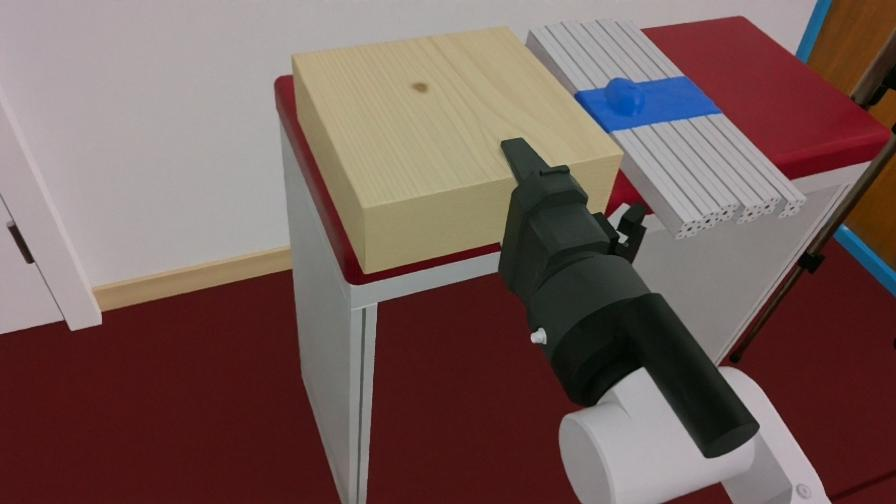

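Request:
{"op": "move", "data": {
  "base": {"x_m_s":-0.4,"for_s":1.38}
}}

Request:
{"op": "move", "data": {
  "base": {"turn_rad_s":-0.7,"for_s":2.244}
}}

Request:
{"op": "move", "data": {
  "base": {"x_m_s":0.4,"for_s":4.7},
  "joints": {"right_shoulder_pitch_rad":-1.320,"right_shoulder_roll_rad":-0.808,"right_shoulder_yaw_rad":1.281,"right_elbow_rad":-0.267,"right_forearm_roll_rad":-0.092,"right_wrist_pitch_rad":-1.548,"right_hand_roll_rad":-1.080,"torso_squat_rad":0.9,"torso_shift_rad":0.25,"torso_pitch_rad":0.75},
  "min_time_s": 3.5
}}

Request:
{"op": "move", "data": {
  "base": {"turn_rad_s":0.7,"for_s":2.244},
  "joints": {"right_shoulder_pitch_rad":-1.340,"right_shoulder_roll_rad":-1.519,"right_shoulder_yaw_rad":1.145,"right_elbow_rad":-1.359,"right_forearm_roll_rad":-0.185,"right_wrist_pitch_rad":-1.359,"right_hand_roll_rad":-0.950,"torso_squat_rad":1.0,"torso_shift_rad":0.5,"torso_pitch_rad":1.05,"head_pan_rad":0,"head_tilt_rad":0.15},
  "min_time_s": 3,
  "cameras": ["head_camera"]
}}

Scene clock: 50.67 s.
Joint torques (N m): left_arm=[8.12 -0.29 0.88 3.81 -0.12 0.1 0.14] | right_arm=[-22.03 -4.43 -4.92 -24.56 -0.74 -9.44 -0.39]
External joint torques (N m): left_arm=[-1.32 -0.58 0.85 0.1 -0.12 -0.27 0.13] | right_arm=[-12.89 -0.01 -3.1 -14.36 -0.98 -7.52 -0.44]
Wrist force (N): left_arm=[2.3 1.2 -7.8] | right_arm=[-28.8 1.5 0.1]
Wrist torque (N m): left_arm=[-0.26 0.28 0.09] | right_arm=[-0.01 1.87 0.34]
Wrist force, peak (N): left_arm=[2.3 1.4 -8.5] | right_arm=[-30.2 1.8 -1.3]
move: done
base_odometry: x=-0.146 y=+1.480 heading=-0.001
lidar_m: 1.05 1.68 2.27 4.11 1.33 0.96 0.91 0.95 1.27 3.19 1.64 1.39
base_status: done (sent for 1.37 of 1.37 s)
joint_positions: torso_squat_rad=+0.800 torso_shift_rad=+0.000 torso_pitch_rad=+0.401 torso_yaw_rad=+0.000 left_shoulder_pitch_rad=+0.037 left_shoulder_roll_rad=+0.004 left_shoulder_yaw_rad=-0.043 left_elbow_rad=-0.196 left_forearm_roll_rad=-0.014 left_wrist_pitch_rad=+0.002 left_hand_roll_rad=+0.027 left_gripper_m=+0.099 right_shoulder_pitch_rad=-0.314 right_shoulder_roll_rad=-0.165 right_shoulder_yaw_rad=-0.137 right_elbow_rad=-1.797 right_forearm_roll_rad=-0.122 right_wrist_pitch_rad=+0.148 right_hand_roll_rad=-0.029 right_gripper_m=+0.074 head_pan_rad=-0.400 head_tilt_rad=+0.500
joint_status: not commanded
wheel_motors_off: 0
motor_effort: left_wheel=-12(32) right_wheel=+12(50)
chest: x=-0.1071 y=+0.0000 z=+1.0531 quat_wxyz=(+0.980, +0.000, +0.199, +0.000)
left_hand: x=-0.3107 y=+0.2201 z=+0.3985 quat_wxyz=(+0.993, -0.002, +0.121, -0.008)
right_hand: x=+0.4192 y=-0.2655 z=+0.8558 quat_wxyz=(+0.710, +0.000, -0.704, +0.000)
pictures: none

Scene clock: 54.63 s.
Joint torques (N m): left_arm=[7.94 -0.75 1.04 3.7 -0.11 0.09 0.02] | right_arm=[-21.81 -5.26 -4.58 -24.73 -0.63 -9.4 -0.29]
External joint torques (N m): left_arm=[-1.49 -1.04 1 -0.02 -0.1 -0.28 0] | right_arm=[-12.68 -0.84 -2.77 -14.54 -0.88 -7.48 -0.34]
Wrist force (N): left_arm=[2.4 0.8 -7.3] | right_arm=[-29.0 2.3 0.1]
Wrist torque (N m): left_arm=[-0.20 0.32 0.12] | right_arm=[0.06 1.97 0.36]
Wrist force, peak (N): left_arm=[2.7 1.4 -8.2] | right_arm=[-29.3 3.0 -0.8]
move: done
base_odometry: x=-0.146 y=+1.480 heading=-1.564
lidar_m: 3.14 1.67 1.39 1.05 1.69 2.28 4.11 1.37 0.97 0.90 0.94 1.25
base_status: done (sent for 2.23 of 2.23 s)
joint_positions: torso_squat_rad=+0.800 torso_shift_rad=+0.000 torso_pitch_rad=+0.401 torso_yaw_rad=+0.000 left_shoulder_pitch_rad=+0.037 left_shoulder_roll_rad=+0.004 left_shoulder_yaw_rad=-0.043 left_elbow_rad=-0.196 left_forearm_roll_rad=-0.014 left_wrist_pitch_rad=+0.002 left_hand_roll_rad=+0.027 left_gripper_m=+0.099 right_shoulder_pitch_rad=-0.314 right_shoulder_roll_rad=-0.165 right_shoulder_yaw_rad=-0.138 right_elbow_rad=-1.797 right_forearm_roll_rad=-0.122 right_wrist_pitch_rad=+0.148 right_hand_roll_rad=-0.029 right_gripper_m=+0.074 head_pan_rad=-0.400 head_tilt_rad=+0.500
joint_status: not commanded
wheel_motors_off: 0
motor_effort: left_wheel=+16(48) right_wheel=+3(48)
chest: x=-0.1071 y=+0.0000 z=+1.0531 quat_wxyz=(+0.980, +0.000, +0.199, +0.000)
left_hand: x=-0.3107 y=+0.2201 z=+0.3985 quat_wxyz=(+0.993, -0.002, +0.121, -0.008)
right_hand: x=+0.4192 y=-0.2656 z=+0.8558 quat_wxyz=(+0.710, +0.000, -0.704, +0.000)
pictures: none

Scene clock: 60.83 s.
Joint torques (N m): left_arm=[16.49 -0.31 0.58 6.87 -0.12 0.89 0.01] | right_arm=[-22.05 -14.17 -7 -1.49 -6.3 -6.94 -0.68]
External joint torques (N m): left_arm=[-1.2 -0.67 0.53 -0.1 -0.1 -0.14 -0.03] | right_arm=[-8.15 -1.24 -3.91 -3.07 -4.99 -5.56 -0.73]
Wrist force (N): left_arm=[4.3 0.8 -7.4] | right_arm=[-26.6 -8.6 -5.7]
Wrist torque (N m): left_arm=[-0.20 0.38 0.07] | right_arm=[-0.98 1.81 0.48]
Wrist force, peak (N): left_arm=[4.9 1.6 -7.6] | right_arm=[-30.2 0.5 1.5]
move: done
base_odometry: x=-0.133 y=-0.400 heading=-1.564
lidar_m: 2.90 2.53 0.97 0.92 0.96 1.99 3.87 1.27 0.90 0.85 0.84 1.16
base_status: done (sent for 4.7 of 4.7 s)
joint_positions: torso_squat_rad=+0.900 torso_shift_rad=+0.250 torso_pitch_rad=+0.751 torso_yaw_rad=+0.000 left_shoulder_pitch_rad=+0.037 left_shoulder_roll_rad=+0.004 left_shoulder_yaw_rad=-0.043 left_elbow_rad=-0.196 left_forearm_roll_rad=-0.014 left_wrist_pitch_rad=+0.002 left_hand_roll_rad=+0.027 left_gripper_m=+0.099 right_shoulder_pitch_rad=-1.318 right_shoulder_roll_rad=-0.808 right_shoulder_yaw_rad=+1.282 right_elbow_rad=-0.266 right_forearm_roll_rad=-0.091 right_wrist_pitch_rad=-1.547 right_hand_roll_rad=-1.080 right_gripper_m=+0.074 head_pan_rad=-0.400 head_tilt_rad=+0.500
joint_status: all done
wheel_motors_off: 0
motor_effort: left_wheel=+3(48) right_wheel=-2(39)
chest: x=+0.0910 y=+0.0001 z=+0.9283 quat_wxyz=(+0.930, +0.000, +0.367, +0.000)
left_hand: x=-0.3247 y=+0.2200 z=+0.3831 quat_wxyz=(+0.956, -0.004, +0.292, -0.008)
right_hand: x=+0.5203 y=-0.2004 z=+0.5730 quat_wxyz=(+0.671, +0.479, -0.411, +0.389)
pictures: none

Scene clock: 64.80 s.
Joint torques (N m): left_arm=[20.99 -0.39 0.85 9.2 -0.1 1.3 0.03] | right_arm=[-15.67 -17.87 -13.59 -6.47 -5.66 -7.64 -0.26]
External joint torques (N m): left_arm=[-2.11 -0.79 0.8 0.09 -0.08 -0.18 -0.01] | right_arm=[-7.07 -1.34 -6.68 -5.6 -4.57 -6.1 -0.31]
Wrist force (N): left_arm=[5.9 1.0 -5.5] | right_arm=[-27.1 -7.7 0.1]
Wrist torque (N m): left_arm=[-0.23 0.45 0.04] | right_arm=[-0.83 1.90 0.28]
Wrist force, peak (N): left_arm=[5.5 1.4 -7.1] | right_arm=[-27.6 -9.6 -1.8]
move: done
base_odometry: x=-0.133 y=-0.400 heading=-0.001
lidar_m: 0.93 0.97 1.99 3.82 1.25 0.89 0.84 0.87 1.17 2.96 2.54 0.97
base_status: done (sent for 2.23 of 2.23 s)
joint_positions: torso_squat_rad=+1.000 torso_shift_rad=+0.500 torso_pitch_rad=+1.051 torso_yaw_rad=+0.000 left_shoulder_pitch_rad=+0.037 left_shoulder_roll_rad=+0.004 left_shoulder_yaw_rad=-0.043 left_elbow_rad=-0.196 left_forearm_roll_rad=-0.014 left_wrist_pitch_rad=+0.002 left_hand_roll_rad=+0.027 left_gripper_m=+0.099 right_shoulder_pitch_rad=-1.338 right_shoulder_roll_rad=-1.519 right_shoulder_yaw_rad=+1.147 right_elbow_rad=-1.358 right_forearm_roll_rad=-0.184 right_wrist_pitch_rad=-1.357 right_hand_roll_rad=-0.950 right_gripper_m=+0.074 head_pan_rad=+0.000 head_tilt_rad=+0.150
joint_status: all done
wheel_motors_off: 0
motor_effort: left_wheel=-8(33) right_wheel=+13(33)
chest: x=+0.2220 y=+0.0000 z=+0.7661 quat_wxyz=(+0.865, +0.000, +0.502, +0.000)
left_hand: x=-0.3362 y=+0.2200 z=+0.3681 quat_wxyz=(+0.902, -0.005, +0.431, -0.007)
right_hand: x=+0.5735 y=-0.2010 z=+0.5195 quat_wxyz=(+0.572, +0.569, -0.417, +0.419)
head_camera: T_world_to_cam=[[-0.01631, -0.9995, -0.0271, 0.02858], [-0.91003, 0.02606, -0.41372, 0.77184], [0.41421, 0.01792, -0.91, 0.54688]] pos_world=[0.47634, -0.00135, 0.81776]

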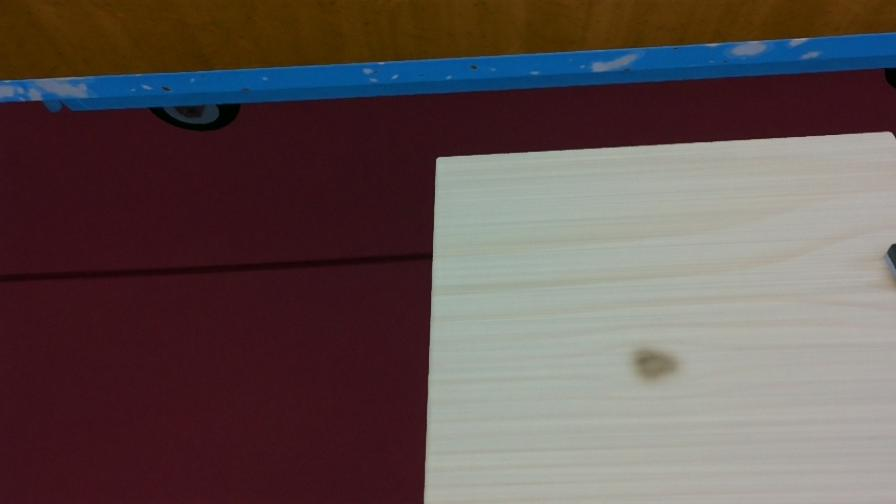

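Request:
{"op": "move", "data": {
  "base": {"turn_rad_s":0.1,"for_s":0.28},
  "joints": {"right_shoulder_pitch_rad":-1.548,"right_shoulder_roll_rad":-2.088,"right_shoulder_yaw_rad":0.824,"right_elbow_rad":-1.743,"right_forearm_roll_rad":-0.385,"right_wrist_pitch_rad":-1.297,"right_hand_roll_rad":-1.191},
  "min_time_s": 2.5
}}

Request:
{"op": "move", "data": {
  "base": {"x_m_s":0.3,"for_s":2.033}
}}

Request:
{"op": "move", "data": {
  "target": {"side":"right","x":0.62,"y":0.0,"z":0.77,"quat_wxyz":[0.5,0.5,-0.5,0.5]},
  "min_time_s": 2,
  "cameras": ["head_camera"]
}}

Scene clock: 70.90 s.
Joint torques (N m): left_arm=[21.14 -0.51 0.94 8.97 -0.09 1.33 -0.12] | right_arm=[-17.07 -17.84 -16.26 1.43 -8.65 -3.43 -0.7]
External joint torques (N m): left_arm=[-1.96 -0.91 0.89 -0.14 -0.07 -0.16 -0.17] | right_arm=[-8.61 -1.96 -6.75 -0.69 -6.96 -2.73 -0.75]
Wrist force (N): left_arm=[6.0 0.6 -5.0] | right_arm=[-29.1 0.6 -0.1]
Wrist torque (N m): left_arm=[-0.19 0.48 0.05] | right_arm=[-0.14 1.86 0.51]
Wrist force, peak (N): left_arm=[6.5 1.0 -6.0] | right_arm=[-29.9 -6.7 1.8]
move: done
base_odometry: x=-0.133 y=-0.400 heading=+0.025
lidar_m: 0.93 0.97 1.99 3.39 1.22 0.87 0.83 0.88 1.21 3.20 2.47 0.97
base_status: done (sent for 0.27 of 0.27 s)
joint_positions: torso_squat_rad=+1.000 torso_shift_rad=+0.500 torso_pitch_rad=+1.051 torso_yaw_rad=+0.000 left_shoulder_pitch_rad=+0.037 left_shoulder_roll_rad=+0.004 left_shoulder_yaw_rad=-0.043 left_elbow_rad=-0.196 left_forearm_roll_rad=-0.014 left_wrist_pitch_rad=+0.002 left_hand_roll_rad=+0.027 left_gripper_m=+0.099 right_shoulder_pitch_rad=-1.546 right_shoulder_roll_rad=-2.088 right_shoulder_yaw_rad=+0.826 right_elbow_rad=-1.743 right_forearm_roll_rad=-0.383 right_wrist_pitch_rad=-1.296 right_hand_roll_rad=-1.191 right_gripper_m=+0.074 head_pan_rad=+0.000 head_tilt_rad=+0.150
joint_status: all done
wheel_motors_off: 0
motor_effort: left_wheel=-8(28) right_wheel=+16(35)
chest: x=+0.2220 y=+0.0000 z=+0.7661 quat_wxyz=(+0.865, +0.000, +0.502, +0.000)
left_hand: x=-0.3362 y=+0.2200 z=+0.3682 quat_wxyz=(+0.902, -0.005, +0.432, -0.007)
right_hand: x=+0.6202 y=-0.2006 z=+0.7966 quat_wxyz=(+0.503, +0.500, -0.498, +0.499)
pictures: none

Scene clock: 74.00 s.
Joint torques (N m): left_arm=[21.65 -0.33 0.65 9.23 -0.01 1.28 0.09] | right_arm=[-17.13 -17.39 -16.66 1.93 -8.83 -3.53 -0.67]
External joint torques (N m): left_arm=[-1.45 -0.73 0.59 0.12 0.01 -0.21 0.05] | right_arm=[-8.67 -1.51 -7.16 -0.18 -7.14 -2.8 -0.73]
Wrist force (N): left_arm=[6.1 0.8 -5.6] | right_arm=[-28.3 0.4 0.2]
Wrist torque (N m): left_arm=[-0.23 0.47 0.07] | right_arm=[-0.20 2.00 0.51]
Wrist force, peak (N): left_arm=[6.7 1.0 -6.6] | right_arm=[-30.3 -1.9 -0.3]
move: done
base_odometry: x=+0.477 y=-0.385 heading=+0.024
lidar_m: 0.31 0.33 0.46 4.23 2.08 1.51 1.44 1.52 2.08 4.52 0.48 0.32
base_status: done (sent for 2.03 of 2.03 s)
joint_positions: torso_squat_rad=+1.000 torso_shift_rad=+0.500 torso_pitch_rad=+1.051 torso_yaw_rad=+0.000 left_shoulder_pitch_rad=+0.037 left_shoulder_roll_rad=+0.004 left_shoulder_yaw_rad=-0.043 left_elbow_rad=-0.196 left_forearm_roll_rad=-0.014 left_wrist_pitch_rad=+0.002 left_hand_roll_rad=+0.027 left_gripper_m=+0.099 right_shoulder_pitch_rad=-1.546 right_shoulder_roll_rad=-2.088 right_shoulder_yaw_rad=+0.826 right_elbow_rad=-1.743 right_forearm_roll_rad=-0.383 right_wrist_pitch_rad=-1.296 right_hand_roll_rad=-1.191 right_gripper_m=+0.074 head_pan_rad=+0.000 head_tilt_rad=+0.150
joint_status: not commanded
wheel_motors_off: 0
motor_effort: left_wheel=-5(18) right_wheel=+3(43)
chest: x=+0.2221 y=+0.0000 z=+0.7660 quat_wxyz=(+0.865, +0.000, +0.502, +0.000)
left_hand: x=-0.3362 y=+0.2200 z=+0.3682 quat_wxyz=(+0.902, -0.005, +0.432, -0.007)
right_hand: x=+0.6202 y=-0.2006 z=+0.7965 quat_wxyz=(+0.503, +0.500, -0.498, +0.499)
pictures: none

Scene clock: 76.33 s.
Joint torques (N m): left_arm=[21.74 -0.66 0.79 9.22 -0.12 1.26 -0.02] | right_arm=[-23.75 -5.61 -20.22 -3.04 -5.1 -0.15 -0.71]
External joint torques (N m): left_arm=[-1.36 -1.06 0.74 0.11 -0.1 -0.23 -0.06] | right_arm=[-10.34 3.82 -9.69 -1.82 -4.14 -0.1 -0.76]
Wrist force (N): left_arm=[5.6 0.9 -5.7] | right_arm=[-28.5 0.9 0.9]
Wrist torque (N m): left_arm=[-0.20 0.44 0.04] | right_arm=[-0.14 2.00 0.50]
Wrist force, peak (N): left_arm=[6.5 1.1 -6.0] | right_arm=[-29.5 -0.5 0.2]
move: done
base_odometry: x=+0.477 y=-0.385 heading=+0.024
lidar_m: 0.31 0.34 0.46 4.25 2.09 1.50 1.45 1.52 2.07 4.51 0.50 0.33
base_status: not commanded
joint_positions: torso_squat_rad=+1.000 torso_shift_rad=+0.500 torso_pitch_rad=+1.051 torso_yaw_rad=+0.000 left_shoulder_pitch_rad=+0.037 left_shoulder_roll_rad=+0.004 left_shoulder_yaw_rad=-0.043 left_elbow_rad=-0.196 left_forearm_roll_rad=-0.014 left_wrist_pitch_rad=+0.002 left_hand_roll_rad=+0.027 left_gripper_m=+0.099 right_shoulder_pitch_rad=-1.833 right_shoulder_roll_rad=-1.549 right_shoulder_yaw_rad=+0.816 right_elbow_rad=-2.048 right_forearm_roll_rad=+0.100 right_wrist_pitch_rad=-0.527 right_hand_roll_rad=-1.547 right_gripper_m=+0.074 head_pan_rad=+0.000 head_tilt_rad=+0.150
joint_status: all done
wheel_motors_off: 0
motor_effort: left_wheel=-4(6) right_wheel=+4(6)
chest: x=+0.2221 y=+0.0000 z=+0.7661 quat_wxyz=(+0.865, +0.000, +0.502, +0.000)
left_hand: x=-0.3362 y=+0.2200 z=+0.3681 quat_wxyz=(+0.902, -0.005, +0.432, -0.007)
right_hand: x=+0.6203 y=-0.0005 z=+0.7677 quat_wxyz=(+0.502, +0.499, -0.500, +0.499)
right_hand_status: reached (checked arc that bows 30 mm and turns the hand up to 4 deg, planned for 2.0 s): 2 mm and 0.3 deg off.
head_camera: T_world_to_cam=[[-0.01635, -0.9995, -0.02701, 0.02862], [-0.91007, 0.02606, -0.41363, 0.77175], [0.41413, 0.01782, -0.91004, 0.54686]] pos_world=[0.47634, -0.00125, 0.81766]

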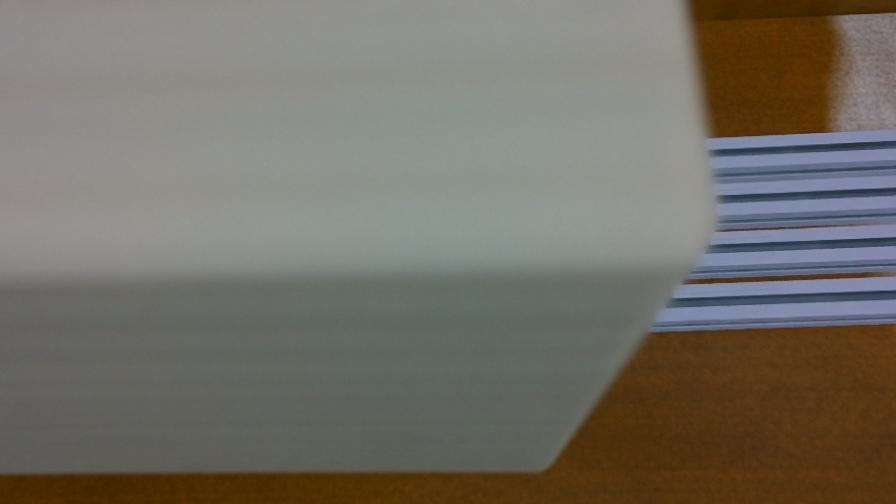

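Request:
{"op": "move", "data": {
  "base": {"x_m_s":0.1,"for_s":0.55}
}}

Request:
{"op": "move", "data": {
  "target": {"side":"right","x":0.62,"y":0.12,"z":0.66,"quat_wxyz":[0.5,0.5,-0.5,0.5]},
  "min_time_s": 2,
  "cameras": ["head_camera"]
}}

Scene clock: 81.40 s.
Joint torques (N m): left_arm=[21.37 -0.51 0.89 9.24 -0.03 1.46 0.03] | right_arm=[-23.13 -5.66 -19.75 -3.53 -5.34 -0.31 -0.67]
External joint torques (N m): left_arm=[-1.73 -0.9 0.83 0.13 -0.01 -0.03 -0.01] | right_arm=[-9.72 3.77 -9.22 -2.25 -4.38 -0.21 -0.72]
Wrist force (N): left_arm=[5.7 0.6 -5.8] | right_arm=[-29.1 0.6 0.9]
Wrist torque (N m): left_arm=[-0.15 0.46 0.05] | right_arm=[-0.06 1.97 0.50]
Wrist force, peak (N): left_arm=[6.3 2.1 -6.6] | right_arm=[-30.7 -1.9 0.4]
move: done
base_odometry: x=+0.533 y=-0.383 heading=+0.024
lidar_m: 0.25 0.27 0.39 1.71 2.17 1.57 1.50 1.58 2.13 4.30 0.38 0.29
base_status: done (sent for 0.57 of 0.57 s)
joint_positions: torso_squat_rad=+1.000 torso_shift_rad=+0.500 torso_pitch_rad=+1.051 torso_yaw_rad=+0.000 left_shoulder_pitch_rad=+0.037 left_shoulder_roll_rad=+0.004 left_shoulder_yaw_rad=-0.043 left_elbow_rad=-0.196 left_forearm_roll_rad=-0.014 left_wrist_pitch_rad=+0.002 left_hand_roll_rad=+0.027 left_gripper_m=+0.099 right_shoulder_pitch_rad=-1.833 right_shoulder_roll_rad=-1.549 right_shoulder_yaw_rad=+0.816 right_elbow_rad=-2.048 right_forearm_roll_rad=+0.100 right_wrist_pitch_rad=-0.527 right_hand_roll_rad=-1.547 right_gripper_m=+0.074 head_pan_rad=+0.000 head_tilt_rad=+0.150
joint_status: not commanded
wheel_motors_off: 0
motor_effort: left_wheel=-5(20) right_wheel=+2(27)
chest: x=+0.2221 y=+0.0001 z=+0.7660 quat_wxyz=(+0.865, +0.000, +0.502, +0.000)
left_hand: x=-0.3362 y=+0.2200 z=+0.3681 quat_wxyz=(+0.902, -0.005, +0.432, -0.007)
right_hand: x=+0.6203 y=-0.0005 z=+0.7678 quat_wxyz=(+0.502, +0.499, -0.500, +0.499)
pictures: none

Scene clock: 83.73 s.
Joint torques (N m): left_arm=[21.3 -0.47 0.83 9.2 0.02 1.21 0.01] | right_arm=[-28.87 0.71 -19.07 -10.94 -3.74 -1.58 -0.36]
External joint torques (N m): left_arm=[-1.8 -0.86 0.78 0.09 0.04 -0.27 -0.03] | right_arm=[-11.7 6.14 -8.69 -6.5 -3.14 -1.28 -0.41]
Wrist force (N): left_arm=[5.7 1.3 -6.0] | right_arm=[-29.1 0.7 0.5]
Wrist torque (N m): left_arm=[-0.28 0.43 0.09] | right_arm=[-0.23 1.97 0.33]
Wrist force, peak (N): left_arm=[6.7 1.0 -6.1] | right_arm=[-30.1 0.0 0.0]
move: done
base_odometry: x=+0.533 y=-0.383 heading=+0.024
lidar_m: 0.26 0.27 0.39 1.72 2.16 1.57 1.50 1.60 2.13 4.31 0.39 0.29
base_status: not commanded
joint_positions: torso_squat_rad=+1.000 torso_shift_rad=+0.500 torso_pitch_rad=+1.051 torso_yaw_rad=+0.000 left_shoulder_pitch_rad=+0.037 left_shoulder_roll_rad=+0.004 left_shoulder_yaw_rad=-0.043 left_elbow_rad=-0.196 left_forearm_roll_rad=-0.014 left_wrist_pitch_rad=+0.002 left_hand_roll_rad=+0.027 left_gripper_m=+0.099 right_shoulder_pitch_rad=-1.864 right_shoulder_roll_rad=-1.063 right_shoulder_yaw_rad=+1.053 right_elbow_rad=-1.822 right_forearm_roll_rad=+0.315 right_wrist_pitch_rad=-0.334 right_hand_roll_rad=-1.420 right_gripper_m=+0.074 head_pan_rad=+0.000 head_tilt_rad=+0.150
joint_status: all done
wheel_motors_off: 0
motor_effort: left_wheel=-3(5) right_wheel=+4(5)
chest: x=+0.2221 y=+0.0001 z=+0.7661 quat_wxyz=(+0.865, +0.000, +0.502, +0.000)
left_hand: x=-0.3362 y=+0.2200 z=+0.3681 quat_wxyz=(+0.902, -0.005, +0.432, -0.007)
right_hand: x=+0.6201 y=+0.1190 z=+0.6574 quat_wxyz=(+0.503, +0.499, -0.499, +0.500)
right_hand_status: reached (checked arc that bows 23 mm and turns the hand up to 3 deg, planned for 2.0 s): 3 mm and 0.4 deg off.
head_camera: T_world_to_cam=[[-0.0163, -0.99951, -0.02688, 0.02849], [-0.91007, 0.02596, -0.41364, 0.77179], [0.41413, 0.01772, -0.91004, 0.54695]] pos_world=[0.47634, -0.00125, 0.81776]

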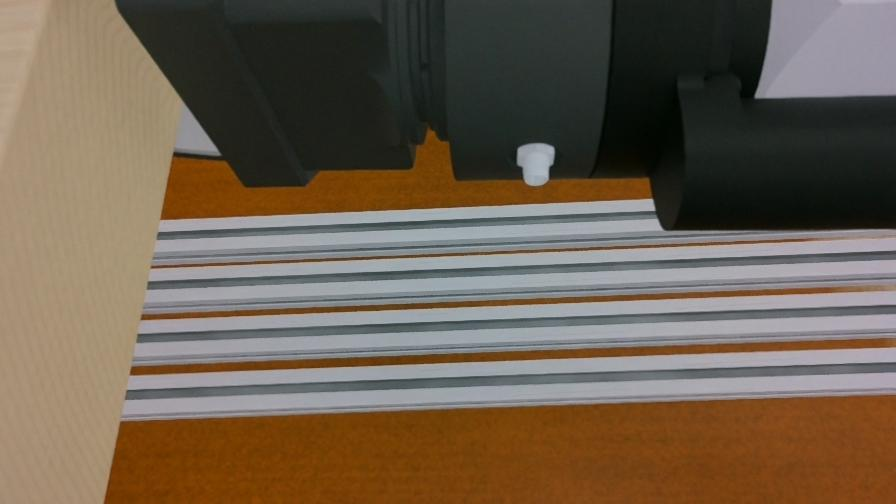

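Request:
{"op": "move", "data": {
  "target": {"side":"right","x":0.58,"y":0.18,"z":0.54,"quat_wxyz":[0.5,0.5,-0.5,0.5]},
  "min_time_s": 1.5
}}

Request:
{"op": "move", "data": {
  "target": {"side":"right","x":0.5,"y":0.18,"z":0.46,"quat_wxyz":[0.5,0.5,-0.5,0.5]},
  "min_time_s": 1.5,
  "cameras": ["head_camera"]
}}

Scene clock: 88.80 s.
Joint torques (N m): left_arm=[21.53 -0.56 0.9 9.18 0.01 1.26 0.07] | right_arm=[-25.54 7.34 -15.37 -16.94 -3.71 -4.43 -0.49]
External joint torques (N m): left_arm=[-1.57 -0.94 0.85 0.07 0.03 -0.23 0.03] | right_arm=[-9.38 8.94 -7.36 -9.91 -3.15 -3.56 -0.54]
Wrist force (N): left_arm=[5.4 1.3 -5.4] | right_arm=[-29.2 1.1 0.4]
Wrist torque (N m): left_arm=[-0.31 0.41 0.05] | right_arm=[-0.05 1.99 0.34]
Wrist force, peak (N): left_arm=[6.9 0.8 -6.1] | right_arm=[-30.5 0.7 0.5]
move: done
base_odometry: x=+0.533 y=-0.383 heading=+0.024
lidar_m: 0.26 0.27 0.38 1.72 2.17 1.57 1.51 1.58 2.15 4.32 0.39 0.29
base_status: not commanded
joint_positions: torso_squat_rad=+1.000 torso_shift_rad=+0.500 torso_pitch_rad=+1.051 torso_yaw_rad=+0.000 left_shoulder_pitch_rad=+0.037 left_shoulder_roll_rad=+0.004 left_shoulder_yaw_rad=-0.043 left_elbow_rad=-0.196 left_forearm_roll_rad=-0.014 left_wrist_pitch_rad=+0.002 left_hand_roll_rad=+0.027 left_gripper_m=+0.099 right_shoulder_pitch_rad=-1.647 right_shoulder_roll_rad=-0.718 right_shoulder_yaw_rad=+1.063 right_elbow_rad=-1.527 right_forearm_roll_rad=+0.369 right_wrist_pitch_rad=-0.384 right_hand_roll_rad=-1.111 right_gripper_m=+0.074 head_pan_rad=+0.000 head_tilt_rad=+0.150
joint_status: all done
wheel_motors_off: 0
motor_effort: left_wheel=-3(5) right_wheel=+3(5)
chest: x=+0.2221 y=+0.0001 z=+0.7661 quat_wxyz=(+0.865, +0.000, +0.502, +0.000)
left_hand: x=-0.3362 y=+0.2200 z=+0.3681 quat_wxyz=(+0.902, -0.005, +0.432, -0.007)
right_hand: x=+0.5804 y=+0.1787 z=+0.5371 quat_wxyz=(+0.503, +0.498, -0.499, +0.500)
right_hand_status: reached (checked arc that bows 12 mm and turns the hand up to 1 deg, planned for 1.5 s): 3 mm and 0.4 deg off.
pictures: none

Scene clock: 90.63 s.
Joint torques (N m): left_arm=[21.52 -0.49 0.97 9.13 0.02 1.41 -0.07] | right_arm=[-18.11 11.55 -11.64 -20.26 -3.22 -6.35 -0.24]
External joint torques (N m): left_arm=[-1.58 -0.87 0.92 0.02 0.04 -0.08 -0.11] | right_arm=[-6.47 10.67 -6.51 -11.86 -2.73 -5.08 -0.29]
Wrist force (N): left_arm=[6.3 1.0 -5.4] | right_arm=[-28.3 0.8 -0.5]
Wrist torque (N m): left_arm=[-0.23 0.56 0.05] | right_arm=[-0.14 2.00 0.31]
Wrist force, peak (N): left_arm=[6.7 0.2 -6.3] | right_arm=[-29.9 0.9 0.0]
move: done
base_odometry: x=+0.533 y=-0.383 heading=+0.024
lidar_m: 0.26 0.28 0.37 1.73 2.16 1.57 1.50 1.58 2.14 4.31 0.39 0.28
base_status: not commanded
joint_positions: torso_squat_rad=+1.000 torso_shift_rad=+0.500 torso_pitch_rad=+1.051 torso_yaw_rad=+0.000 left_shoulder_pitch_rad=+0.037 left_shoulder_roll_rad=+0.004 left_shoulder_yaw_rad=-0.043 left_elbow_rad=-0.196 left_forearm_roll_rad=-0.014 left_wrist_pitch_rad=+0.002 left_hand_roll_rad=+0.027 left_gripper_m=+0.099 right_shoulder_pitch_rad=-1.370 right_shoulder_roll_rad=-0.591 right_shoulder_yaw_rad=+1.032 right_elbow_rad=-1.461 right_forearm_roll_rad=+0.423 right_wrist_pitch_rad=-0.436 right_hand_roll_rad=-0.855 right_gripper_m=+0.074 head_pan_rad=+0.000 head_tilt_rad=+0.150
joint_status: all done
wheel_motors_off: 0
motor_effort: left_wheel=-4(5) right_wheel=+4(5)
chest: x=+0.2221 y=+0.0001 z=+0.7661 quat_wxyz=(+0.865, +0.000, +0.502, +0.000)
left_hand: x=-0.3362 y=+0.2200 z=+0.3681 quat_wxyz=(+0.902, -0.005, +0.432, -0.007)
right_hand: x=+0.5001 y=+0.1784 z=+0.4570 quat_wxyz=(+0.503, +0.498, -0.498, +0.501)
right_hand_status: reached (checked arc that bows 5 mm and turns the hand up to 1 deg, planned for 1.5 s): 3 mm and 0.5 deg off.
head_camera: T_world_to_cam=[[-0.01633, -0.99951, -0.02679, 0.02843], [-0.91007, 0.02596, -0.41364, 0.7718], [0.41414, 0.01762, -0.91004, 0.54695]] pos_world=[0.47634, -0.00125, 0.81776]

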